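# Move six cart bottles into fridge, close door

## Task

Move all six bottles from the cart into the refrigerator so that each stands upright, then close the refrigerator door completely. A glass bottle dropping any real distance means failure, as does banging the door while opening or closing it, and so does the robot toppling or finishing on a lean. When finished, release everything and back the robot away.

## Robot and tools

ROBOT. TidyBot++: a mobile base 0.54 m long, 0.50 m wide and 0.38 m tall on four driven casters, carrying one seven-joint arm with a two-finger gripper. The shoulder sits 0.12 m ahead of the base centre and 0.68 m up. Segments: upper arm 0.42 m, forearm 0.31 m, hand 0.31 m from wrist to the hand point. Cameras: base_camera (fixed on the base, 644x364) and wrist_camera (fisheye on the hand, 644x476, looks along the fingers). The arm begins folded with the hand aimed down.

FRAMES. Base frame: origin on the floor below the base centre, x ahead, y to the left, z up, metres. hand_pose and hand_target are reported in it: the point between the finger pads, its z axis running out along the fingers, the fingers closing along its y axis. The odometry frame is the base frame as it stood when the scene began; base_odometry (x, y in m, heading in rad, left positive, -3.142 to 3.142) only counts wheel rotation, so slip looks like travel. base_tilt is in degrees, forward and right positive.

TOOL move. One action, built from any of base, joints, target, plus optional speeds; cameras and blocking are extra.
- base: an object of relative commands, measured along the base's axes at the moment the command begins: translate_m (forward +, -2 to 2 m), strafe_m (left +, -2 to 2 m), rotate_rad (counter-clockwise from above +, -6.3 to 6.3). These are offsets from the current position, not places.
- joints: an object of absolute angles by name. joint_1_rad any angle (whole arm about vertical; positive is clockwise from above, the reverse of base heading); joint_2_rad -2.249 to 2.249 (shoulder, 0 = upper arm vertical, positive leans forward); joint_3_rad any angle; joint_4_rad -2.579 to 2.579 (elbow, 0 straight, with joint_3 at 3.14 negative folds the forearm forward); joint_5_rad any angle; joint_6_rad -2.099 to 2.099 (wrist, negative tips the hand forward under the reference posture); joint_7_rad any angle (hand roll; hand down, positive is counter-clockwise from above, at 1.57 the fingers open left/right); gripper_pos 0 (open, gap about 85 mm) to 1 (closed, squeezing 100-150 N). Unbounded joints go the short way, so command steps under half a turn. Done tolerances: ±0.039 for joints 1-4, ±0.095 for 5-7, ±0.03 gripper.
- target: one list of seven numbers [x, y, z, qw, qx, qy, qz], an absolute hand pose in the base frame (metres, unit quaternion). With target, joints may only contain gripper_pos.
- speeds: caps for this action only: translate_m/strafe_m 0.05 to 0.5 m/s (give just one for a combined move), rotate_rad 0.1 to 1.57 rad/s.
- cameras: list of base_camera, wrist_camera or all; [] for none. blocking: true/omitted waits until everything rests; false returns in about half a second while motion continues.
A move with no action just reports state. Unknown keys make a call invalid; out-of-range values get it refused, and a refusal or an unrequested stop cancels the remaining move/wait/finished_scene calls in that reply.

OTHER TOOLS. wait(seconds 0 to 10, cameras): lets time pass, returns state. stop(cameras): brakes all running motions (they report stopped and keep holding). zoom_image(camera, region [x0, y0, x1, y1] pixels, max 504x504) enlarges part of the latest image. finished_scene(scene: the current scene's number) ends the scene irreversibly; the goal must hold without the robot.

RESULTS. move line: done, or the worst status. base_status, joint_status, hand_status: moving, done, off_target (rested away, may still push), contact_stop or time_out (old target dropped), not_followed (a check withheld targets; joint command not followed, pose unreachable, with cause: for self-collision), torque_fault, limit_stop_at_motor_heat. hand_status done means within 10 mm and 2 degrees; most target moves end off_target within about 3 cm. on_its_own lists uncommanded behaviour. motor_effort gives percent of max torque with the last action's peak in brackets; readings carry offsets and noise. Motor temperatures lists arm joints in joint_positions order; MOTOR HOT from 60 °C, over-temperature stop at 75 °C. ARM HIT flags a hard collision of the arm with the base or itself.

CORRECTIONS. To fix a hand position, add (wanted - hand_pose) to the previous target's xyz. To hold still, resend hand_target, not hand_pose. After a joints move, send last command + (wanted - read). A held bottle makes the arm sag; never command a joint to its current reading while loaded. When a bottle touches a surface, hand_pose stops dropping though commands go lower; watch effort and images.

AVOID. Don't let a bottle go while it or the hand is moving, or from any height; set it down first. Open and close the door slowly. Aimed targets low and close in front of the base can drive the arm into the base, which no check prevents. The arm does not avoid furniture and keeps pushing; torque above 104.5 N m (joints 1-4) or 51.3 N m (5-7) freezes the arm for 10 s. Don't drive or turn the base while the arm is caught on something above about 0.6 m, and don't swing a stretched arm sideways or reach far over nearby furniture from folded: the robot can tip. Backing off or retracting the arm undoes a lean. Avoid squeezing hard on something still resting, yanking, or fast swings with a load. Hand pointing down reaches at most about 0.94 m high, only near the base.

Each tool is called after ">>>" by a JSON object that holds its "op" and its "data".

## Session

>>> {"op": "move", "data": {}}

Scene clock: 0.00 s.
Motor temperatures (°C): [37 38 35 33 43 46 56]
base_odometry: x=+0.000 y=+0.000 heading=+0.000
base_tilt: forward=-0.2 right=+0.0
base_status: not commanded
joint_positions: joint_1_rad=-0.008 joint_2_rad=-0.390 joint_3_rad=+3.139 joint_4_rad=-2.560 joint_5_rad=-0.036 joint_6_rad=-0.858 joint_7_rad=+1.523 gripper_pos=+0.000
joint_status: not commanded
motor_effort: joint_1_rad=+2 joint_2_rad=+0 joint_3_rad=+0 joint_4_rad=+16 joint_5_rad=+1 joint_6_rad=+1 joint_7_rad=+1
hand_pose: x=+0.2539 y=+0.0110 z=+0.5845 quat_wxyz=(-0.015, +0.998, -0.030, +0.057) (m; base frame)
hand_target: x=+0.2546 y=+0.0110 z=+0.5849 quat_wxyz=(-0.015, +0.998, -0.030, +0.057) (m; base frame)
hand_status: not commanded
pictures: base_camera, wrist_camera

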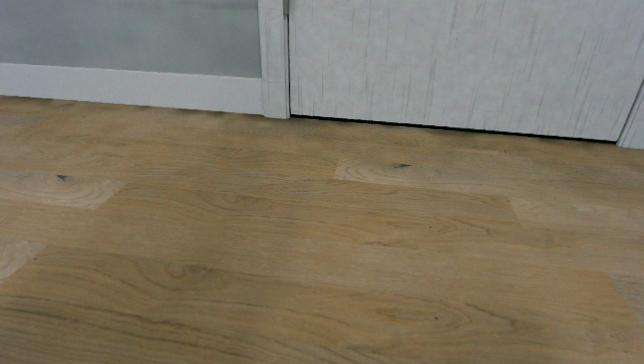

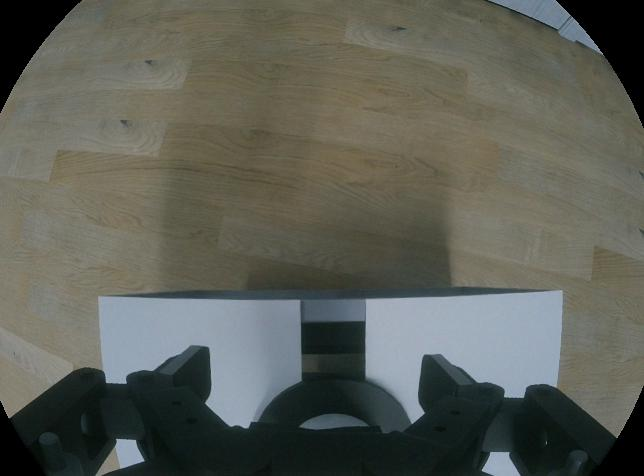

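>>> {"op": "move", "data": {"joints": {"joint_6_rad": 0.6}, "cameras": ["wrist_camera"]}}

Scene clock: 14.83 s.
Motor temperatures (°C): [36 38 35 33 43 46 55]
move: done
base_odometry: x=+0.000 y=+0.000 heading=+0.000
base_tilt: forward=-0.3 right=+0.0
base_status: not commanded
joint_positions: joint_1_rad=-0.008 joint_2_rad=-0.390 joint_3_rad=+3.139 joint_4_rad=-2.561 joint_5_rad=-0.036 joint_6_rad=+0.559 joint_7_rad=+1.523 gripper_pos=+0.000
joint_status: all done
motor_effort: joint_1_rad=+2(2) joint_2_rad=-5(5) joint_3_rad=+0(1) joint_4_rad=+20(21) joint_5_rad=+0(2) joint_6_rad=+8(9) joint_7_rad=+1(1)
hand_pose: x=+0.5293 y=-0.0002 z=+0.8807 quat_wxyz=(-0.023, +0.721, -0.031, +0.692) (m; base frame)
hand_target: x=+0.5300 y=-0.0006 z=+0.8947 quat_wxyz=(-0.023, +0.706, -0.030, +0.707) (m; base frame)
hand_status: not commanded
pictures: wrist_camera
camera_calibration:
wrist_camera: T_world_to_cam=[[-0.00991002, -0.999198, -0.0387898, 0.0377561], [-0.0729712, 0.0394109, -0.996555, 0.969078], [0.997285, -0.00704534, -0.0733033, -0.329368], [0, 0, 0, 1]] pos_world=[0.399562, -0.00278693, 0.94306]

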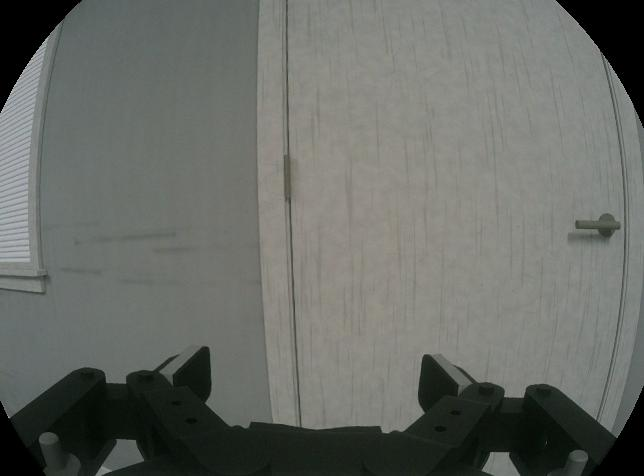

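>>> {"op": "move", "data": {"joints": {"joint_1_rad": 1.3}, "cameras": ["wrist_camera"]}}

>>> {"op": "move", "data": {"joints": {"joint_1_rad": -1.3}, "cameras": ["wrist_camera"]}}

Scene clock: 22.73 s.
Motor temperatures (°C): [36 38 35 34 43 46 55]
move: done
base_odometry: x=+0.000 y=+0.000 heading=+0.000
base_tilt: forward=-0.3 right=+0.1
base_status: not commanded
joint_positions: joint_1_rad=+1.282 joint_2_rad=-0.390 joint_3_rad=+3.139 joint_4_rad=-2.561 joint_5_rad=-0.036 joint_6_rad=+0.559 joint_7_rad=+1.523 gripper_pos=+0.000
joint_status: all done
motor_effort: joint_1_rad=+2(4) joint_2_rad=-4(5) joint_3_rad=+0(1) joint_4_rad=+20(21) joint_5_rad=+1(2) joint_6_rad=+9(9) joint_7_rad=+1(1)
hand_pose: x=+0.2326 y=-0.3943 z=+0.8808 quat_wxyz=(+0.397, +0.558, -0.458, +0.567) (m; base frame)
hand_target: x=+0.2253 y=-0.3970 z=+0.8947 quat_wxyz=(+0.412, +0.542, -0.453, +0.576) (m; base frame)
hand_status: not commanded
pictures: wrist_camera
camera_calibration:
wrist_camera: T_world_to_cam=[[-0.962729, -0.26767, -0.0387898, 0.151141], [0.0177194, 0.0806894, -0.996582, 0.958273], [0.269885, -0.960126, -0.0729391, -0.243135], [0, 0, 0, 1]] pos_world=[0.194147, -0.270307, 0.943127]

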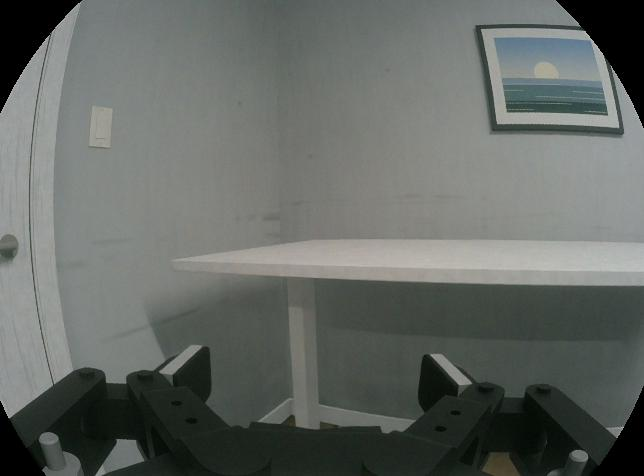

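Scene clock: 26.27 s.
Motor temperatures (°C): [36 38 35 34 43 46 55]
move: done
base_odometry: x=+0.000 y=+0.000 heading=+0.000
base_tilt: forward=-0.2 right=+0.0
base_status: not commanded
joint_positions: joint_1_rad=-1.282 joint_2_rad=-0.390 joint_3_rad=+3.139 joint_4_rad=-2.561 joint_5_rad=-0.036 joint_6_rad=+0.560 joint_7_rad=+1.523 gripper_pos=+0.000
joint_status: all done
motor_effort: joint_1_rad=+2(3) joint_2_rad=-5(5) joint_3_rad=+0(1) joint_4_rad=+20(21) joint_5_rad=+0(2) joint_6_rad=+8(10) joint_7_rad=+1(1)
hand_pose: x=+0.2391 y=+0.3923 z=+0.8808 quat_wxyz=(-0.431, +0.597, +0.404, +0.543) (m; base frame)
hand_target: x=+0.2326 y=+0.3950 z=+0.8947 quat_wxyz=(-0.445, +0.582, +0.401, +0.551) (m; base frame)
hand_status: not commanded
pictures: wrist_camera
camera_calibration:
wrist_camera: T_world_to_cam=[[0.952687, -0.301466, -0.0387898, -0.0767935], [-0.0588692, -0.0578055, -0.996591, 0.967383], [0.298196, 0.951723, -0.0728177, -0.246613], [0, 0, 0, 1]] pos_world=[0.203649, 0.267477, 0.943149]

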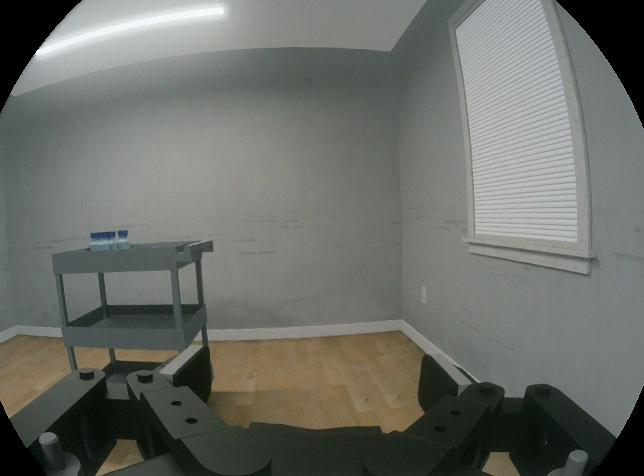

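>>> {"op": "move", "data": {"joints": {"joint_1_rad": -2.2}, "cameras": ["wrist_camera"]}}

>>> {"op": "move", "data": {"joints": {"joint_1_rad": -3.1}, "cameras": ["wrist_camera"]}}

Scene clock: 33.80 s.
Motor temperatures (°C): [36 38 35 34 43 46 55]
move: done
base_odometry: x=+0.000 y=+0.000 heading=+0.000
base_tilt: forward=-0.2 right=-0.1
base_status: not commanded
joint_positions: joint_1_rad=-2.182 joint_2_rad=-0.390 joint_3_rad=+3.139 joint_4_rad=-2.561 joint_5_rad=-0.036 joint_6_rad=+0.560 joint_7_rad=+1.523 gripper_pos=+0.000
joint_status: all done
motor_effort: joint_1_rad=+2(4) joint_2_rad=-5(5) joint_3_rad=+0(1) joint_4_rad=+20(21) joint_5_rad=+1(2) joint_6_rad=+8(9) joint_7_rad=+1(1)
hand_pose: x=-0.1137 y=+0.3380 z=+0.8809 quat_wxyz=(-0.624, +0.362, +0.624, +0.301) (m; base frame)
hand_target: x=-0.1198 y=+0.3345 z=+0.8947 quat_wxyz=(-0.640, +0.350, +0.614, +0.303) (m; base frame)
hand_status: not commanded
pictures: wrist_camera
camera_calibration:
wrist_camera: T_world_to_cam=[[0.82829, 0.558955, -0.0387897, -0.0619904], [0.00866111, -0.0819952, -0.996595, 0.959345], [-0.560232, 0.825134, -0.072757, -0.144515], [0, 0, 0, 1]] pos_world=[-0.0379249, 0.232556, 0.94316]

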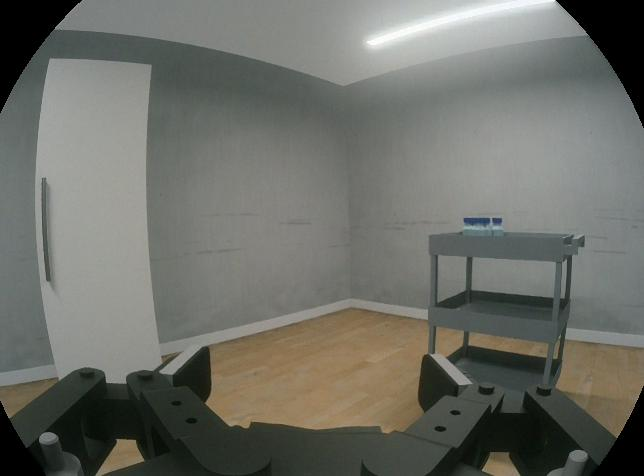

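Scene clock: 35.97 s.
Motor temperatures (°C): [36 38 35 34 43 46 55]
move: done
base_odometry: x=+0.000 y=+0.000 heading=+0.000
base_tilt: forward=-0.3 right=+0.0
base_status: not commanded
joint_positions: joint_1_rad=-3.082 joint_2_rad=-0.390 joint_3_rad=+3.139 joint_4_rad=-2.561 joint_5_rad=-0.036 joint_6_rad=+0.560 joint_7_rad=+1.523 gripper_pos=+0.000
joint_status: all done
motor_effort: joint_1_rad=+2(3) joint_2_rad=-4(5) joint_3_rad=+0(2) joint_4_rad=+20(21) joint_5_rad=+2(2) joint_6_rad=+8(9) joint_7_rad=+1(1)
hand_pose: x=-0.2904 y=+0.0278 z=+0.8809 quat_wxyz=(-0.693, +0.055, +0.719, +0.000) (m; base frame)
hand_target: x=-0.2914 y=+0.0209 z=+0.8947 quat_wxyz=(-0.708, +0.048, +0.705, -0.006) (m; base frame)
hand_status: not commanded
pictures: wrist_camera
camera_calibration:
wrist_camera: T_world_to_cam=[[0.0770456, 0.996273, -0.0387897, 0.0274076], [0.069491, -0.0441766, -0.996604, 0.952102], [-0.994603, 0.0740884, -0.0726356, -0.0929342], [0, 0, 0, 1]] pos_world=[-0.160707, 0.0216405, 0.943182]

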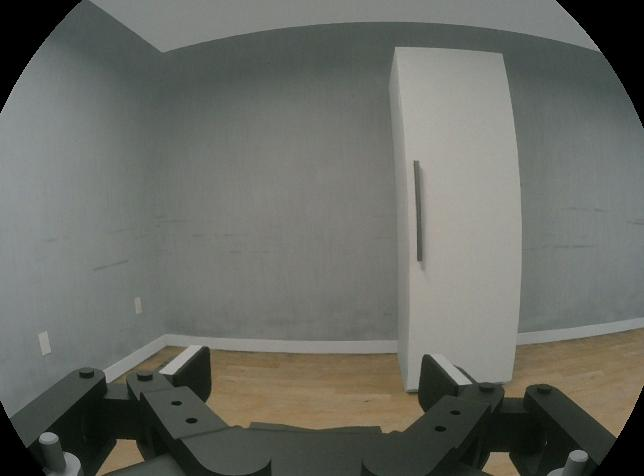

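>>> {"op": "zoom_image", "data": {"camera": "wrist_camera", "region": [350, 20, 600, 420]}}

>>> {"op": "move", "data": {"base": {"translate_m": -0.9, "strafe_m": 0.9, "rotate_rad": 3.14}, "joints": {"joint_1_rad": 0.0}, "cameras": ["base_camera", "wrist_camera"]}}

Scaled by 1.260.

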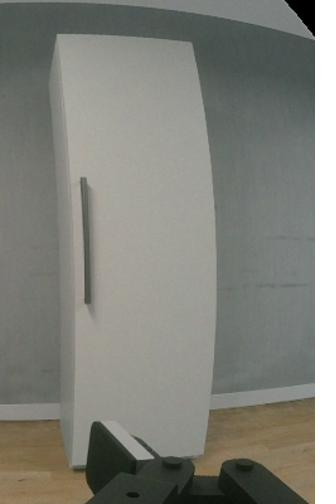

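Scene clock: 112.57 s.
Motor temperatures (°C): [36 37 35 34 43 46 55]
move: done
base_odometry: x=-0.900 y=+0.900 heading=+3.140
base_tilt: forward=-0.3 right=+0.0
base_status: done
joint_positions: joint_1_rad=-0.017 joint_2_rad=-0.389 joint_3_rad=+3.139 joint_4_rad=-2.561 joint_5_rad=-0.036 joint_6_rad=+0.562 joint_7_rad=+1.523 gripper_pos=+0.000
joint_status: all done
motor_effort: joint_1_rad=+2(3) joint_2_rad=-5(8) joint_3_rad=+0(2) joint_4_rad=+20(21) joint_5_rad=+0(2) joint_6_rad=+8(9) joint_7_rad=+1(1)
hand_pose: x=+0.5296 y=+0.0039 z=+0.8810 quat_wxyz=(-0.027, +0.720, -0.027, +0.693) (m; base frame)
hand_target: x=+0.5299 y=-0.0038 z=+0.8947 quat_wxyz=(-0.021, +0.706, -0.033, +0.708) (m; base frame)
hand_status: not commanded
pictures: base_camera, wrist_camera
camera_calibration:
wrist_camera: T_world_to_cam=[[0.0000163543, -0.999256, -0.0385674, 0.0364198], [-0.0718246, 0.0384667, -0.996675, 0.968786], [0.997417, 0.00278639, -0.0717705, -0.331009], [0, 0, 0, 1]] pos_world=[0.399736, 0.0000490249, 0.943213]

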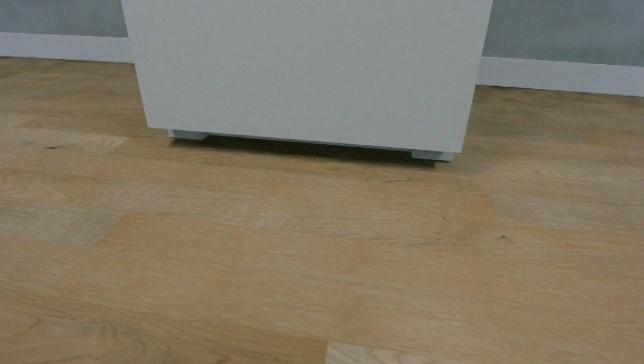

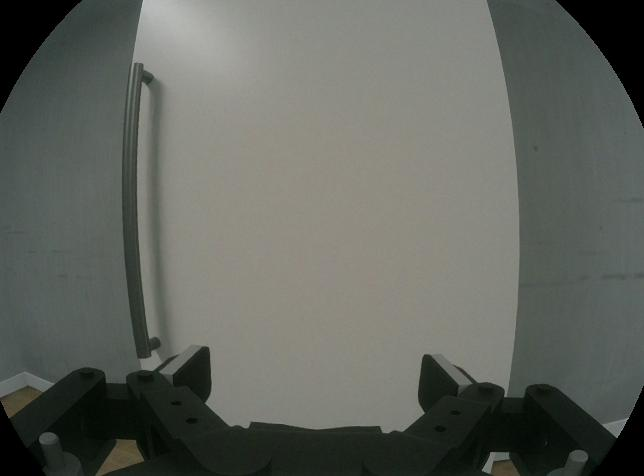

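>>> {"op": "move", "data": {"joints": {"joint_1_rad": 2.1}, "cameras": ["wrist_camera"]}}

>>> {"op": "zoom_image", "data": {"camera": "wrist_camera", "region": [180, 150, 480, 350]}}

Scene clock: 152.50 s.
Motor temperatures (°C): [36 37 35 34 43 46 55]
move: done
base_odometry: x=-0.900 y=+0.900 heading=+3.140
base_tilt: forward=-0.2 right=+0.0
base_status: not commanded
joint_positions: joint_1_rad=+2.082 joint_2_rad=-0.389 joint_3_rad=+3.139 joint_4_rad=-2.561 joint_5_rad=-0.036 joint_6_rad=+0.562 joint_7_rad=+1.523 gripper_pos=+0.000
joint_status: all done
motor_effort: joint_1_rad=+2(4) joint_2_rad=-4(5) joint_3_rad=+0(1) joint_4_rad=+20(21) joint_5_rad=+1(2) joint_6_rad=+9(9) joint_7_rad=+1(1)
hand_pose: x=-0.0847 y=-0.3565 z=+0.8810 quat_wxyz=(+0.587, +0.335, -0.638, +0.368) (m; base frame)
hand_target: x=-0.0917 y=-0.3528 z=+0.8947 quat_wxyz=(+0.603, +0.322, -0.629, +0.370) (m; base frame)
hand_status: not commanded
pictures: wrist_camera
camera_calibration:
wrist_camera: T_world_to_cam=[[-0.862937, 0.503838, -0.0385674, 0.139111], [0.0694346, 0.0426297, -0.996675, 0.951976], [-0.500519, -0.862746, -0.0717705, -0.152755], [0, 0, 0, 1]] pos_world=[-0.0225125, -0.24246, 0.943213]

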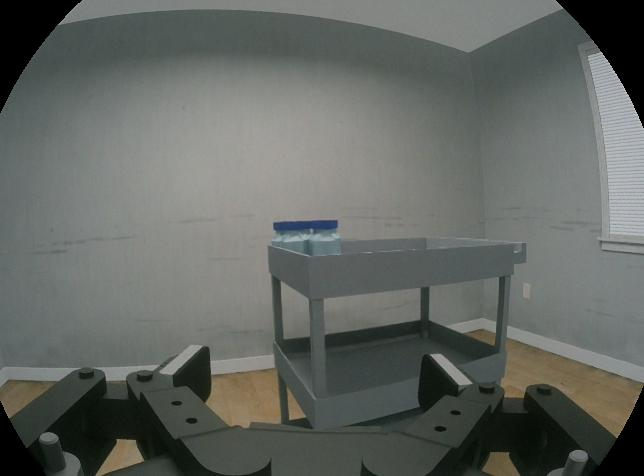

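Scaled by 1.680.

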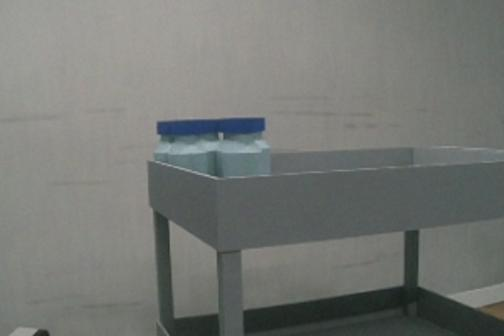

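>>> {"op": "move", "data": {"base": {"translate_m": -0.4, "strafe_m": -0.3, "rotate_rad": -1.57}, "joints": {"joint_1_rad": 0.0, "joint_2_rad": -0.2, "joint_4_rad": -0.9, "joint_6_rad": -1.5}, "cameras": ["base_camera", "wrist_camera"]}}

Scene clock: 212.50 s.
Motor temperatures (°C): [36 37 35 35 42 46 55]
move: done
base_odometry: x=-0.499 y=+1.199 heading=+1.570
base_tilt: forward=-0.2 right=+0.1
base_status: done
joint_positions: joint_1_rad=+0.018 joint_2_rad=-0.218 joint_3_rad=+3.139 joint_4_rad=-0.922 joint_5_rad=-0.036 joint_6_rad=-1.458 joint_7_rad=+1.523 gripper_pos=+0.000
joint_status: all done
motor_effort: joint_1_rad=+2(3) joint_2_rad=-7(14) joint_3_rad=+0(2) joint_4_rad=+16(24) joint_5_rad=+0(2) joint_6_rad=+6(10) joint_7_rad=+1(1)
hand_pose: x=+0.4896 y=+0.0071 z=+1.1590 quat_wxyz=(-0.024, +0.882, -0.021, +0.470) (m; base frame)
hand_target: x=+0.4894 y=+0.0136 z=+1.1515 quat_wxyz=(-0.028, +0.891, -0.013, +0.453) (m; base frame)
hand_status: not commanded
pictures: base_camera, wrist_camera
camera_calibration:
wrist_camera: T_world_to_cam=[[0.00677996, -0.999487, -0.0312984, 0.0385882], [-0.583673, 0.0214588, -0.811705, 1.27921], [0.81196, 0.0237713, -0.583229, 0.412219], [0, 0, 0, 1]] pos_world=[0.411675, 0.00131908, 1.27997]

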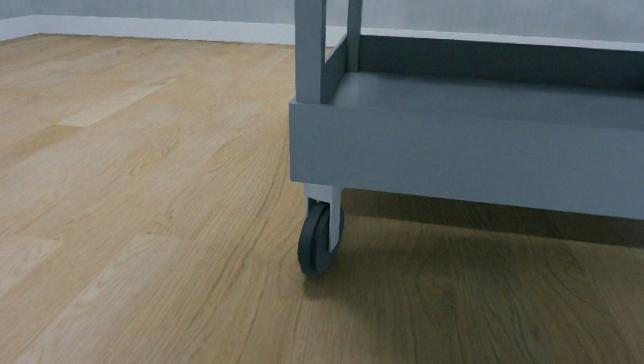

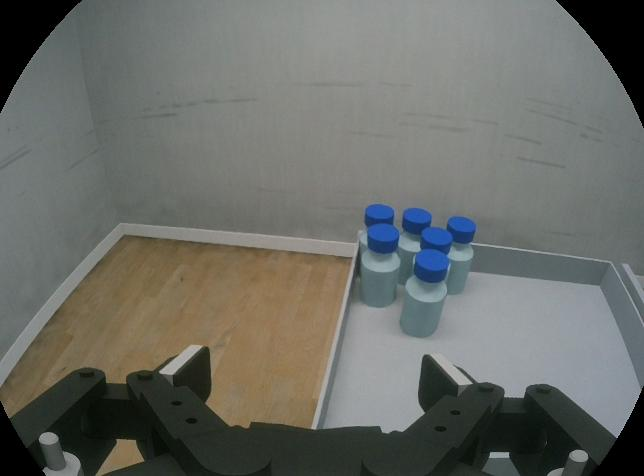

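>>> {"op": "zoom_image", "data": {"camera": "wrist_camera", "region": [320, 170, 560, 370]}}

Scaled by 2.100.

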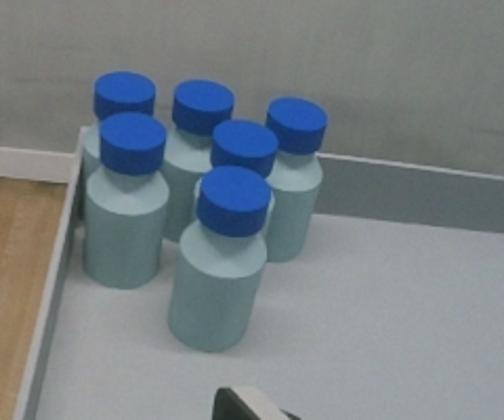

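>>> {"op": "move", "data": {"base": {"translate_m": -0.725, "strafe_m": 0.665, "rotate_rad": 1.373}, "joints": {"joint_1_rad": 0.0, "joint_2_rad": -0.39, "joint_4_rad": -2.5, "joint_6_rad": 0.6}, "cameras": ["base_camera", "wrist_camera"]}}

Scene clock: 392.17 s.
Motor temperatures (°C): [36 37 35 35 42 46 55]
move: done
base_odometry: x=-1.165 y=+0.475 heading=+2.943
base_tilt: forward=-0.2 right=+0.0
base_status: done
joint_positions: joint_1_rad=+0.009 joint_2_rad=-0.369 joint_3_rad=+3.138 joint_4_rad=-2.488 joint_5_rad=-0.036 joint_6_rad=+0.557 joint_7_rad=+1.523 gripper_pos=+0.000
joint_status: all done
motor_effort: joint_1_rad=+2(4) joint_2_rad=-6(14) joint_3_rad=+0(4) joint_4_rad=+21(24) joint_5_rad=+0(2) joint_6_rad=+8(9) joint_7_rad=+1(1)
hand_pose: x=+0.5467 y=-0.0064 z=+0.9136 quat_wxyz=(-0.019, +0.703, -0.035, +0.710) (m; base frame)
hand_target: x=+0.5394 y=-0.0037 z=+0.9284 quat_wxyz=(-0.022, +0.685, -0.033, +0.728) (m; base frame)
hand_status: not commanded
pictures: base_camera, wrist_camera
camera_calibration:
wrist_camera: T_world_to_cam=[[-0.0230825, -0.998962, -0.0392699, 0.0406572], [-0.0217478, 0.0397728, -0.998972, 0.977588], [0.999497, -0.0222047, -0.0226433, -0.391885], [0, 0, 0, 1]] pos_world=[0.413887, -0.00696811, 0.969306]

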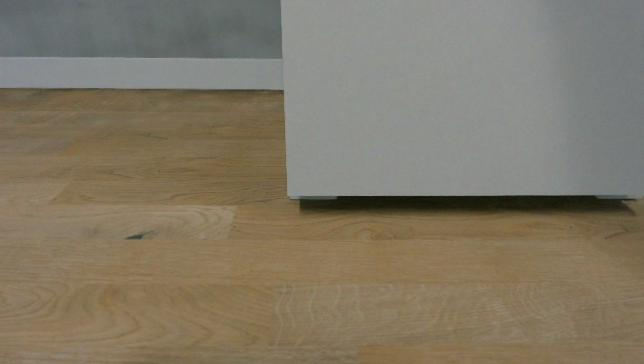

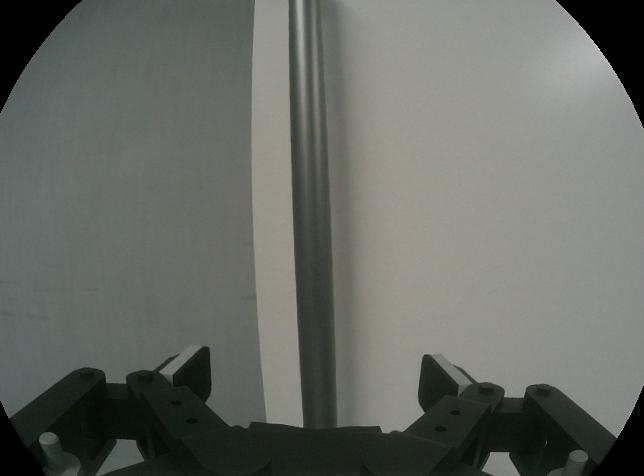

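>>> {"op": "move", "data": {"base": {"translate_m": 0.09}, "cameras": ["wrist_camera"]}}

Scene clock: 412.57 s.
Motor temperatures (°C): [36 37 35 35 42 46 55]
move: done
base_odometry: x=-1.253 y=+0.492 heading=+2.944
base_tilt: forward=-0.3 right=+0.0
base_status: done
joint_positions: joint_1_rad=+0.009 joint_2_rad=-0.377 joint_3_rad=+3.138 joint_4_rad=-2.490 joint_5_rad=-0.036 joint_6_rad=+0.560 joint_7_rad=+1.523 gripper_pos=+0.000
joint_status: not commanded
motor_effort: joint_1_rad=+2(2) joint_2_rad=-5(8) joint_3_rad=+0(1) joint_4_rad=+20(22) joint_5_rad=+1(2) joint_6_rad=+9(9) joint_7_rad=+1(1)
hand_pose: x=+0.5444 y=-0.0064 z=+0.9162 quat_wxyz=(-0.019, +0.700, -0.035, +0.713) (m; base frame)
hand_target: x=+0.5394 y=-0.0037 z=+0.9284 quat_wxyz=(-0.022, +0.685, -0.033, +0.728) (m; base frame)
hand_status: not commanded
pictures: wrist_camera
camera_calibration:
wrist_camera: T_world_to_cam=[[-0.0228637, -0.998965, -0.0393249, 0.0406265], [-0.0138315, 0.0396475, -0.999118, 0.975946], [0.999643, -0.0222996, -0.0147236, -0.396885], [0, 0, 0, 1]] pos_world=[0.411171, -0.00695975, 0.970839]

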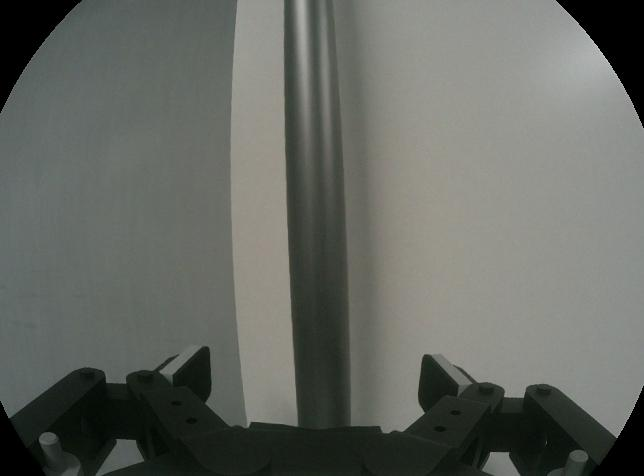

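>>> {"op": "move", "data": {"joints": {"gripper_pos": 0.88}, "cameras": ["wrist_camera"]}}

Scene clock: 447.83 s.
Motor temperatures (°C): [36 37 35 35 42 46 55]
move: done
base_odometry: x=-1.253 y=+0.492 heading=+2.943
base_tilt: forward=-0.2 right=+0.0
base_status: not commanded
joint_positions: joint_1_rad=+0.008 joint_2_rad=-0.396 joint_3_rad=+3.139 joint_4_rad=-2.508 joint_5_rad=-0.036 joint_6_rad=+0.563 joint_7_rad=+1.523 gripper_pos=+0.880
joint_status: all done
motor_effort: joint_1_rad=+2(4) joint_2_rad=-3(6) joint_3_rad=+0(4) joint_4_rad=+22(29) joint_5_rad=+1(4) joint_6_rad=+9(9) joint_7_rad=+1(1)
hand_pose: x=+0.5372 y=-0.0064 z=+0.9152 quat_wxyz=(-0.019, +0.698, -0.035, +0.715) (m; base frame)
hand_target: x=+0.5394 y=-0.0037 z=+0.9284 quat_wxyz=(-0.022, +0.685, -0.033, +0.728) (m; base frame)
hand_status: not commanded
pictures: wrist_camera
camera_calibration:
wrist_camera: T_world_to_cam=[[-0.0224911, -0.998953, -0.0398309, 0.0407226], [-0.00882791, 0.0400378, -0.999159, 0.972226], [0.999708, -0.0221206, -0.00971916, -0.394292], [0, 0, 0, 1]] pos_world=[0.403676, -0.00696784, 0.969198]

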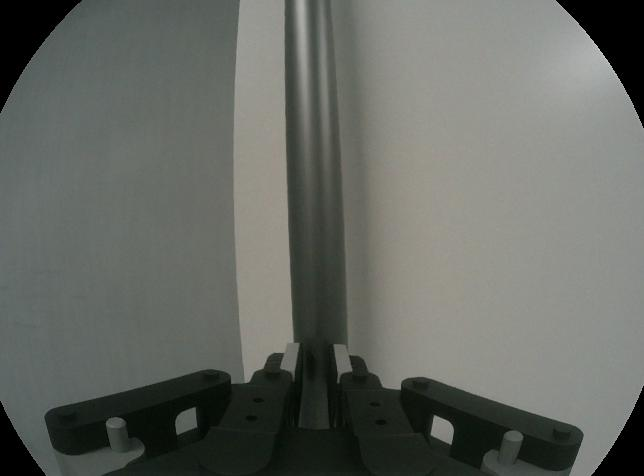

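>>> {"op": "move", "data": {"joints": {"gripper_pos": 0.2}, "cameras": []}}

>>> {"op": "move", "data": {"base": {"translate_m": 0.038}, "cameras": ["wrist_camera"]}}

Scene clock: 464.13 s.
Motor temperatures (°C): [36 37 35 35 42 46 55]
move: done
base_odometry: x=-1.253 y=+0.492 heading=+2.943
base_tilt: forward=-0.2 right=+0.0
base_status: not commanded
joint_positions: joint_1_rad=+0.008 joint_2_rad=-0.396 joint_3_rad=+3.139 joint_4_rad=-2.508 joint_5_rad=-0.036 joint_6_rad=+0.564 joint_7_rad=+1.523 gripper_pos=+0.200
joint_status: all done
motor_effort: joint_1_rad=+2(2) joint_2_rad=-5(5) joint_3_rad=+0(1) joint_4_rad=+20(22) joint_5_rad=+2(2) joint_6_rad=+8(9) joint_7_rad=+1(1)
hand_pose: x=+0.5372 y=-0.0064 z=+0.9152 quat_wxyz=(-0.019, +0.698, -0.035, +0.715) (m; base frame)
hand_target: x=+0.5394 y=-0.0037 z=+0.9284 quat_wxyz=(-0.022, +0.685, -0.033, +0.728) (m; base frame)
hand_status: not commanded
pictures: none
No camera images: "cameras" was empty.

Scene clock: 465.03 s.
Motor temperatures (°C): [36 37 35 35 42 46 55]
move: done
base_odometry: x=-1.290 y=+0.500 heading=+2.943
base_tilt: forward=-0.3 right=+0.0
base_status: done
joint_positions: joint_1_rad=+0.008 joint_2_rad=-0.390 joint_3_rad=+3.139 joint_4_rad=-2.508 joint_5_rad=-0.036 joint_6_rad=+0.564 joint_7_rad=+1.523 gripper_pos=+0.200
joint_status: not commanded
motor_effort: joint_1_rad=+2(2) joint_2_rad=-5(7) joint_3_rad=+0(1) joint_4_rad=+21(22) joint_5_rad=+1(2) joint_6_rad=+8(9) joint_7_rad=+1(1)
hand_pose: x=+0.5387 y=-0.0064 z=+0.9125 quat_wxyz=(-0.019, +0.700, -0.035, +0.713) (m; base frame)
hand_target: x=+0.5394 y=-0.0037 z=+0.9284 quat_wxyz=(-0.022, +0.685, -0.033, +0.728) (m; base frame)
hand_status: not commanded
pictures: wrist_camera
camera_calibration:
wrist_camera: T_world_to_cam=[[-0.0227534, -0.998951, -0.0397309, 0.0406854], [-0.015281, 0.0400841, -0.999079, 0.97292], [0.999624, -0.0221254, -0.0161771, -0.389921], [0, 0, 0, 1]] pos_world=[0.405567, -0.00698301, 0.967333]

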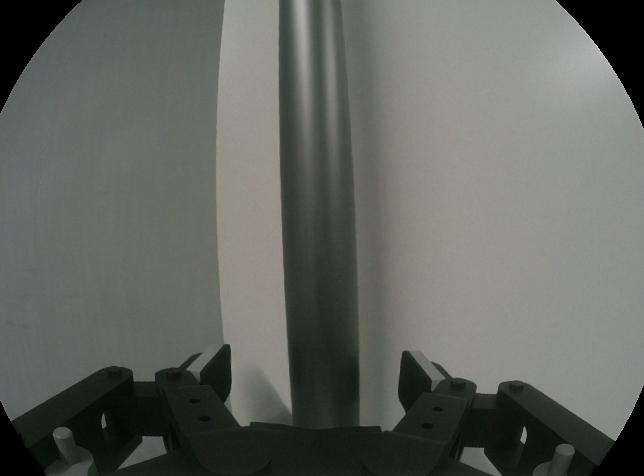

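>>> {"op": "move", "data": {"joints": {"gripper_pos": 0.85}, "cameras": ["wrist_camera"]}}

Scene clock: 469.77 s.
Motor temperatures (°C): [36 37 35 35 42 46 55]
move: off_target
base_odometry: x=-1.290 y=+0.500 heading=+2.943
base_tilt: forward=-0.4 right=+0.0
base_status: not commanded
joint_positions: joint_1_rad=+0.010 joint_2_rad=-0.391 joint_3_rad=+3.144 joint_4_rad=-2.509 joint_5_rad=-0.035 joint_6_rad=+0.564 joint_7_rad=+1.527 gripper_pos=+0.745
joint_status: gripper_pos off_target (ended at +0.745, target +0.850)
motor_effort: joint_1_rad=-1(5) joint_2_rad=-5(5) joint_3_rad=-2(7) joint_4_rad=+22(24) joint_5_rad=+0(5) joint_6_rad=+8(10) joint_7_rad=-2(3)
hand_pose: x=+0.5383 y=-0.0096 z=+0.9124 quat_wxyz=(-0.016, +0.700, -0.037, +0.713) (m; base frame)
hand_target: x=+0.5394 y=-0.0037 z=+0.9284 quat_wxyz=(-0.022, +0.685, -0.033, +0.728) (m; base frame)
hand_status: not commanded
pictures: wrist_camera
camera_calibration:
wrist_camera: T_world_to_cam=[[-0.029407, -0.998883, -0.0369905, 0.0385168], [-0.0149366, 0.0374415, -0.999187, 0.972831], [0.999456, -0.0288306, -0.0160209, -0.389709], [0, 0, 0, 1]] pos_world=[0.40516, -0.009186, 0.967221]

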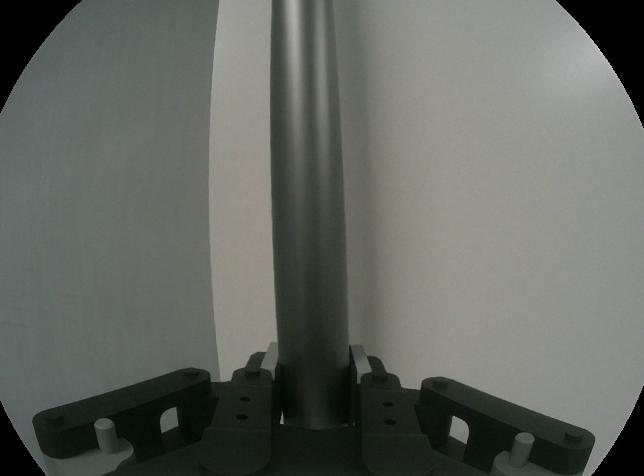

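>>> {"op": "move", "data": {"base": {"translate_m": -0.055, "strafe_m": -0.065, "rotate_rad": 0.1}, "speeds": {"translate_m": 0.1, "rotate_rad": 0.12}, "cameras": ["wrist_camera"]}}

Scene clock: 483.57 s.
Motor temperatures (°C): [36 37 35 35 42 46 55]
move: done
base_odometry: x=-1.224 y=+0.553 heading=+3.044
base_tilt: forward=-0.1 right=+0.0
base_status: done
joint_positions: joint_1_rad=+0.008 joint_2_rad=-0.373 joint_3_rad=+3.143 joint_4_rad=-2.496 joint_5_rad=-0.035 joint_6_rad=+0.565 joint_7_rad=+1.527 gripper_pos=+0.747
joint_status: not commanded
motor_effort: joint_1_rad=+2(5) joint_2_rad=-7(19) joint_3_rad=+2(5) joint_4_rad=+20(22) joint_5_rad=-2(5) joint_6_rad=+10(10) joint_7_rad=-3(4)
hand_pose: x=+0.5445 y=-0.0086 z=+0.9124 quat_wxyz=(-0.016, +0.702, -0.036, +0.711) (m; base frame)
hand_target: x=+0.5394 y=-0.0037 z=+0.9284 quat_wxyz=(-0.022, +0.685, -0.033, +0.728) (m; base frame)
hand_status: not commanded
pictures: wrist_camera
camera_calibration:
wrist_camera: T_world_to_cam=[[-0.0271083, -0.998967, -0.0364804, 0.0379907], [-0.0192778, 0.0370095, -0.999129, 0.975234], [0.999447, -0.0263814, -0.0202611, -0.391964], [0, 0, 0, 1]] pos_world=[0.411578, -0.00848208, 0.967828]

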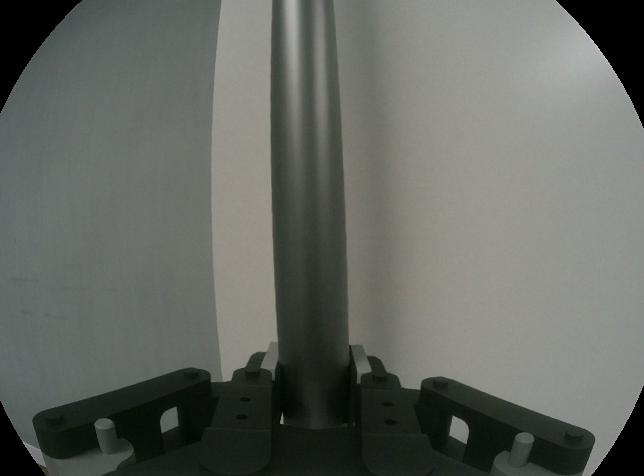

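>>> {"op": "move", "data": {"base": {"translate_m": -0.129, "strafe_m": -0.182, "rotate_rad": 0.262}, "speeds": {"translate_m": 0.15, "rotate_rad": 0.156}, "cameras": ["wrist_camera"]}}

>>> {"op": "move", "data": {"base": {"translate_m": -0.129, "strafe_m": -0.182, "rotate_rad": 0.262}, "speeds": {"translate_m": 0.15, "rotate_rad": 0.156}, "cameras": ["wrist_camera"]}}

Scene clock: 494.50 s.
Motor temperatures (°C): [36 37 35 35 42 46 55]
move: done
base_odometry: x=-1.077 y=+0.721 heading=-2.978
base_tilt: forward=-0.3 right=+0.1
base_status: done
joint_positions: joint_1_rad=-0.002 joint_2_rad=-0.375 joint_3_rad=+3.137 joint_4_rad=-2.498 joint_5_rad=-0.035 joint_6_rad=+0.568 joint_7_rad=+1.527 gripper_pos=+0.747
joint_status: not commanded
motor_effort: joint_1_rad=+2(7) joint_2_rad=-7(13) joint_3_rad=+1(7) joint_4_rad=+19(22) joint_5_rad=-2(5) joint_6_rad=+8(10) joint_7_rad=-3(4)
hand_pose: x=+0.5437 y=-0.0013 z=+0.9132 quat_wxyz=(-0.021, +0.701, -0.029, +0.712) (m; base frame)
hand_target: x=+0.5394 y=-0.0037 z=+0.9284 quat_wxyz=(-0.022, +0.685, -0.033, +0.728) (m; base frame)
hand_status: not commanded
pictures: wrist_camera
camera_calibration:
wrist_camera: T_world_to_cam=[[-0.0110292, -0.999352, -0.0342496, 0.0345293], [-0.0164896, 0.0344288, -0.999271, 0.974343], [0.999803, -0.0104564, -0.0168586, -0.394273], [0, 0, 0, 1]] pos_world=[0.410643, -0.00316122, 0.968169]

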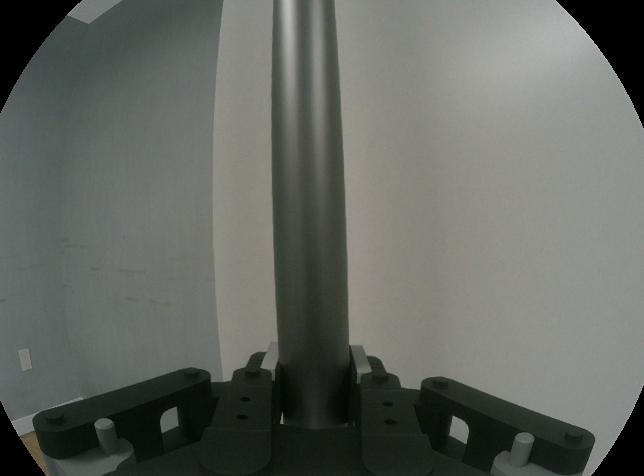

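Scene clock: 496.63 s.
Motor temperatures (°C): [36 37 35 35 42 46 55]
move: done
base_odometry: x=-0.980 y=+0.922 heading=-2.716
base_tilt: forward=-0.2 right=+0.0
base_status: done
joint_positions: joint_1_rad=-0.008 joint_2_rad=-0.373 joint_3_rad=+3.132 joint_4_rad=-2.496 joint_5_rad=-0.035 joint_6_rad=+0.570 joint_7_rad=+1.527 gripper_pos=+0.747
joint_status: not commanded
motor_effort: joint_1_rad=+3(8) joint_2_rad=-7(12) joint_3_rad=+3(7) joint_4_rad=+18(21) joint_5_rad=-2(5) joint_6_rad=+9(10) joint_7_rad=-2(3)
hand_pose: x=+0.5445 y=+0.0037 z=+0.9141 quat_wxyz=(-0.024, +0.700, -0.025, +0.713) (m; base frame)
hand_target: x=+0.5394 y=-0.0037 z=+0.9284 quat_wxyz=(-0.022, +0.685, -0.033, +0.728) (m; base frame)
hand_status: not commanded
pictures: wrist_camera
camera_calibration:
wrist_camera: T_world_to_cam=[[-0.000193132, -0.999478, -0.0323099, 0.0319414], [-0.0148572, 0.0323092, -0.999367, 0.974307], [0.99989, 0.000287025, -0.0148556, -0.396935], [0, 0, 0, 1]] pos_world=[0.411373, 0.000559522, 0.968826]

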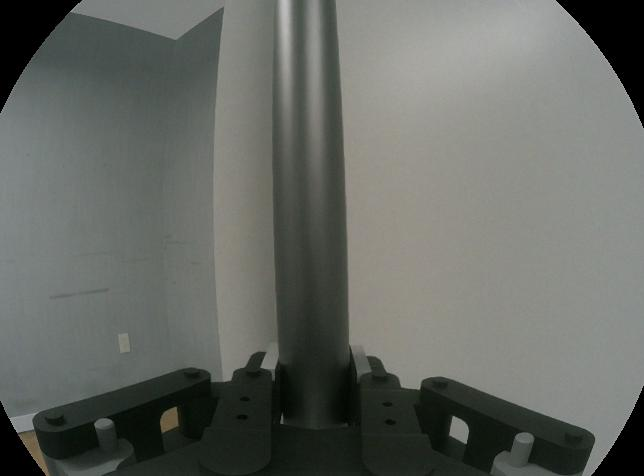

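>>> {"op": "move", "data": {"base": {"translate_m": -0.156, "strafe_m": -0.243, "rotate_rad": 0.35}, "speeds": {"translate_m": 0.18, "rotate_rad": 0.19}, "cameras": []}}

>>> {"op": "move", "data": {"base": {"translate_m": -0.156, "strafe_m": -0.243, "rotate_rad": 0.35}, "speeds": {"translate_m": 0.18, "rotate_rad": 0.19}, "cameras": ["wrist_camera", "base_camera"]}}

Scene clock: 538.07 s.
Motor temperatures (°C): [36 37 35 35 42 46 55]
move: done
base_odometry: x=-0.938 y=+1.208 heading=-2.367
base_tilt: forward=-0.2 right=+0.1
base_status: done
joint_positions: joint_1_rad=-0.009 joint_2_rad=-0.372 joint_3_rad=+3.133 joint_4_rad=-2.495 joint_5_rad=-0.035 joint_6_rad=+0.573 joint_7_rad=+1.527 gripper_pos=+0.747
joint_status: not commanded
motor_effort: joint_1_rad=+3(9) joint_2_rad=-8(12) joint_3_rad=+2(9) joint_4_rad=+18(20) joint_5_rad=-2(5) joint_6_rad=+8(10) joint_7_rad=-2(3)
hand_pose: x=+0.5447 y=+0.0036 z=+0.9154 quat_wxyz=(-0.024, +0.699, -0.025, +0.714) (m; base frame)
hand_target: x=+0.5394 y=-0.0037 z=+0.9284 quat_wxyz=(-0.022, +0.685, -0.033, +0.728) (m; base frame)
hand_status: not commanded
pictures: none
No camera images: "cameras" was empty.

Scene clock: 540.40 s.
Motor temperatures (°C): [36 37 35 35 42 46 55]
move: done
base_odometry: x=-0.996 y=+1.491 heading=-2.018
base_tilt: forward=-0.2 right=+0.0
base_status: done
joint_positions: joint_1_rad=-0.008 joint_2_rad=-0.376 joint_3_rad=+3.135 joint_4_rad=-2.497 joint_5_rad=-0.035 joint_6_rad=+0.575 joint_7_rad=+1.527 gripper_pos=+0.747
joint_status: not commanded
motor_effort: joint_1_rad=+3(8) joint_2_rad=-7(12) joint_3_rad=+1(8) joint_4_rad=+19(22) joint_5_rad=-2(5) joint_6_rad=+8(9) joint_7_rad=-2(3)
hand_pose: x=+0.5435 y=+0.0022 z=+0.9168 quat_wxyz=(-0.024, +0.698, -0.026, +0.716) (m; base frame)
hand_target: x=+0.5394 y=-0.0037 z=+0.9284 quat_wxyz=(-0.022, +0.685, -0.033, +0.728) (m; base frame)
hand_status: not commanded
pictures: base_camera, wrist_camera
camera_calibration:
wrist_camera: T_world_to_cam=[[-0.00307073, -0.999438, -0.0333719, 0.0329953], [-0.00699306, 0.0333927, -0.999418, 0.972774], [0.999971, -0.00283557, -0.00709167, -0.403066], [0, 0, 0, 1]] pos_world=[0.409958, -0.000649668, 0.97045]

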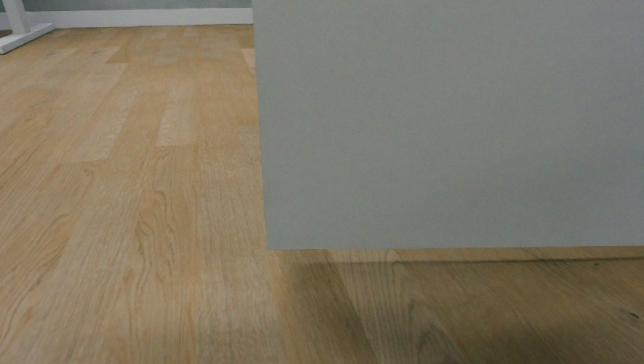

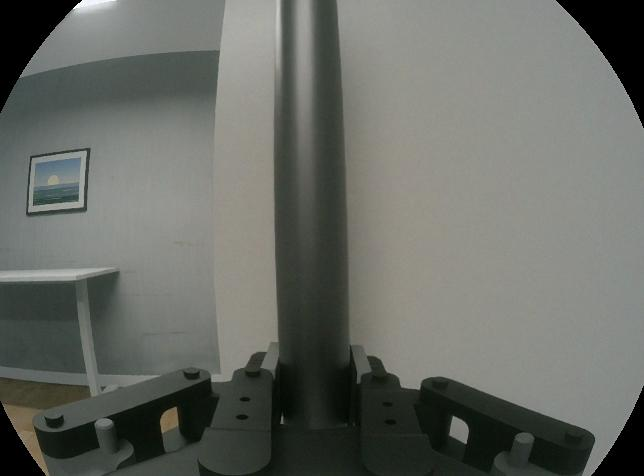

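>>> {"op": "move", "data": {"base": {"translate_m": -0.156, "strafe_m": -0.243, "rotate_rad": 0.35}, "speeds": {"translate_m": 0.18, "rotate_rad": 0.19}, "cameras": ["wrist_camera"]}}

>>> {"op": "move", "data": {"base": {"translate_m": -0.11, "strafe_m": -0.176, "rotate_rad": 0.25}, "speeds": {"translate_m": 0.12, "rotate_rad": 0.125}, "cameras": ["wrist_camera"]}}

Scene clock: 548.87 s.
Motor temperatures (°C): [36 37 35 35 42 46 55]
move: done
base_odometry: x=-1.148 y=+1.736 heading=-1.669
base_tilt: forward=-0.1 right=+0.0
base_status: done
joint_positions: joint_1_rad=-0.010 joint_2_rad=-0.204 joint_3_rad=+3.138 joint_4_rad=-2.358 joint_5_rad=-0.032 joint_6_rad=+0.578 joint_7_rad=+1.527 gripper_pos=+0.751
joint_status: not commanded
motor_effort: joint_1_rad=+3(10) joint_2_rad=-42(44) joint_3_rad=+0(9) joint_4_rad=-6(22) joint_5_rad=-4(7) joint_6_rad=+6(10) joint_7_rad=-4(4)
hand_pose: x=+0.6073 y=+0.0031 z=+0.9188 quat_wxyz=(-0.023, +0.709, -0.026, +0.705) (m; base frame)
hand_target: x=+0.5394 y=-0.0037 z=+0.9284 quat_wxyz=(-0.022, +0.685, -0.033, +0.728) (m; base frame)
hand_status: not commanded
pictures: wrist_camera
camera_calibration:
wrist_camera: T_world_to_cam=[[-0.00274784, -0.999493, -0.0317358, 0.0324481], [-0.0381941, 0.0318177, -0.998764, 0.993569], [0.999267, -0.00153232, -0.0382621, -0.437753], [0, 0, 0, 1]] pos_world=[0.47547, 0.000147729, 0.976621]

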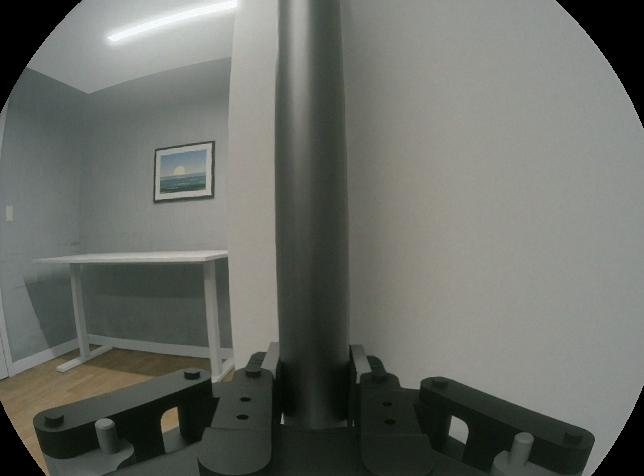

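Scene clock: 553.40 s.
Motor temperatures (°C): [36 37 35 35 42 46 55]
move: time_out
base_odometry: x=-1.310 y=+1.862 heading=-1.415
base_tilt: forward=-0.2 right=-0.1
base_status: translate_m time_out (by the wheels' count: -0.110 of -0.110); strafe_m time_out (by the wheels' count: -0.174 of -0.176); rotate_rad time_out (by the wheels' count: +0.254 of +0.250)
joint_positions: joint_1_rad=-0.044 joint_2_rad=-0.181 joint_3_rad=+3.105 joint_4_rad=-2.340 joint_5_rad=-0.030 joint_6_rad=+0.582 joint_7_rad=+1.527 gripper_pos=+0.753
joint_status: not commanded
motor_effort: joint_1_rad=+9(14) joint_2_rad=-45(50) joint_3_rad=+6(12) joint_4_rad=-9(13) joint_5_rad=-6(9) joint_6_rad=+7(9) joint_7_rad=-3(4)
hand_pose: x=+0.6141 y=+0.0373 z=+0.9192 quat_wxyz=(-0.044, +0.709, +0.000, +0.703) (m; base frame)
hand_target: x=+0.5394 y=-0.0037 z=+0.9284 quat_wxyz=(-0.022, +0.685, -0.033, +0.728) (m; base frame)
hand_status: not commanded
pictures: wrist_camera
camera_calibration:
wrist_camera: T_world_to_cam=[[0.0633372, -0.997682, -0.0248906, 0.019734], [-0.0402253, 0.0223683, -0.99894, 0.994846], [0.997181, 0.0642713, -0.0387153, -0.445255], [0, 0, 0, 1]] pos_world=[0.482768, 0.0260523, 0.977045]

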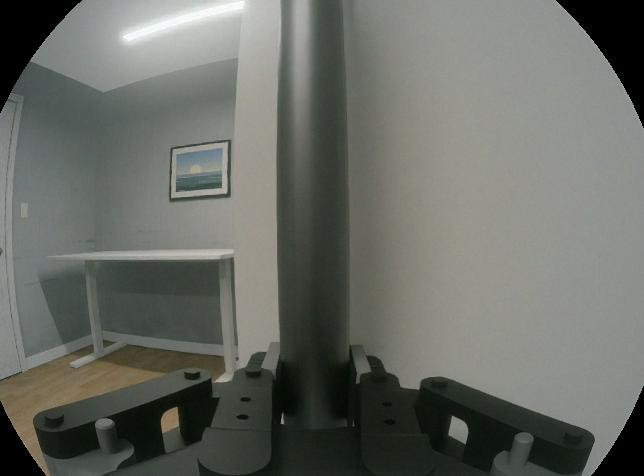

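>>> {"op": "move", "data": {"base": {"translate_m": 0.24, "strafe_m": 0.19, "rotate_rad": -0.35}, "speeds": {"translate_m": 0.18, "rotate_rad": 0.2}, "cameras": ["wrist_camera"]}}

Scene clock: 575.53 s.
Motor temperatures (°C): [36 38 35 35 42 46 55]
move: done
base_odometry: x=-1.085 y=+1.654 heading=-1.766
base_tilt: forward=-0.2 right=+0.0
base_status: done
joint_positions: joint_1_rad=-0.020 joint_2_rad=-0.382 joint_3_rad=+3.120 joint_4_rad=-2.505 joint_5_rad=-0.027 joint_6_rad=+0.582 joint_7_rad=+1.527 gripper_pos=+0.753
joint_status: not commanded
motor_effort: joint_1_rad=+4(14) joint_2_rad=-7(47) joint_3_rad=+3(13) joint_4_rad=+20(26) joint_5_rad=-4(9) joint_6_rad=+9(10) joint_7_rad=-3(4)
hand_pose: x=+0.5404 y=+0.0153 z=+0.9169 quat_wxyz=(-0.030, +0.696, -0.012, +0.717) (m; base frame)
hand_target: x=+0.5394 y=-0.0037 z=+0.9284 quat_wxyz=(-0.022, +0.685, -0.033, +0.728) (m; base frame)
hand_status: not commanded
pictures: wrist_camera
camera_calibration:
wrist_camera: T_world_to_cam=[[0.0261074, -0.999435, -0.0211557, 0.0191113], [-0.00237164, 0.0211009, -0.999775, 0.970452], [0.999656, 0.0261517, -0.00181941, -0.405029], [0, 0, 0, 1]] pos_world=[0.406692, 0.00921524, 0.969901]

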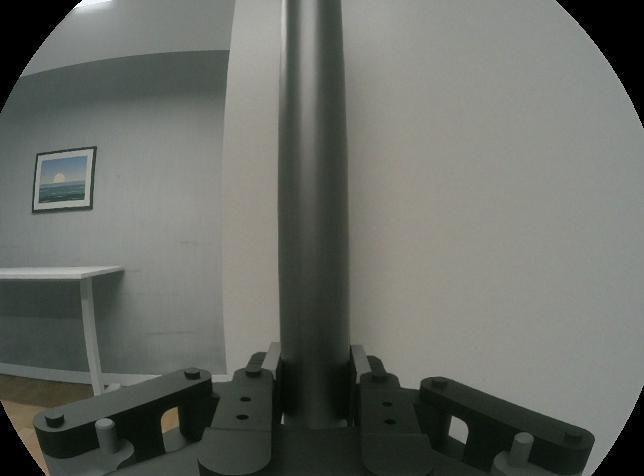

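>>> {"op": "move", "data": {"base": {"translate_m": -0.09, "strafe_m": -0.12, "rotate_rad": 0.18}, "speeds": {"translate_m": 0.12, "rotate_rad": 0.13}, "cameras": ["wrist_camera"]}}

Scene clock: 598.10 s.
Motor temperatures (°C): [36 38 35 35 42 46 55]
move: done
base_odometry: x=-1.186 y=+1.766 heading=-1.586
base_tilt: forward=-0.2 right=+0.0
base_status: done
joint_positions: joint_1_rad=-0.018 joint_2_rad=-0.381 joint_3_rad=+3.119 joint_4_rad=-2.503 joint_5_rad=-0.026 joint_6_rad=+0.582 joint_7_rad=+1.527 gripper_pos=+0.753
joint_status: not commanded
motor_effort: joint_1_rad=+5(9) joint_2_rad=-6(11) joint_3_rad=+4(9) joint_4_rad=+19(22) joint_5_rad=-5(8) joint_6_rad=+7(10) joint_7_rad=-3(4)
hand_pose: x=+0.5409 y=+0.0151 z=+0.9174 quat_wxyz=(-0.030, +0.696, -0.012, +0.717) (m; base frame)
hand_target: x=+0.5394 y=-0.0037 z=+0.9284 quat_wxyz=(-0.022, +0.685, -0.033, +0.728) (m; base frame)
hand_status: not commanded
pictures: wrist_camera
camera_calibration:
wrist_camera: T_world_to_cam=[[0.0257178, -0.999459, -0.0205023, 0.0186036], [-0.00175539, 0.0204639, -0.999789, 0.9706], [0.999668, 0.0257484, -0.00122815, -0.40598], [0, 0, 0, 1]] pos_world=[0.407071, 0.00918463, 0.970278]

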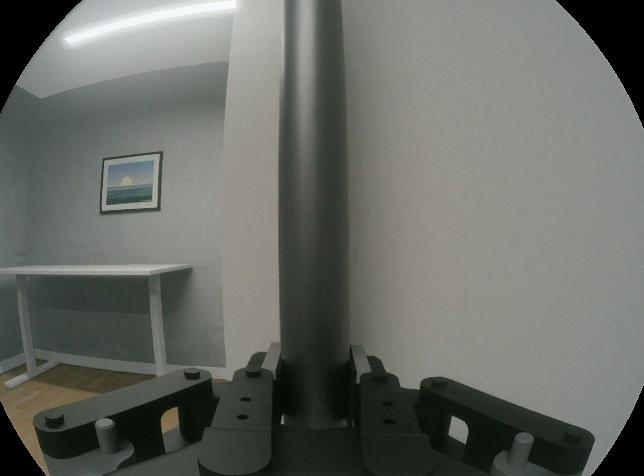

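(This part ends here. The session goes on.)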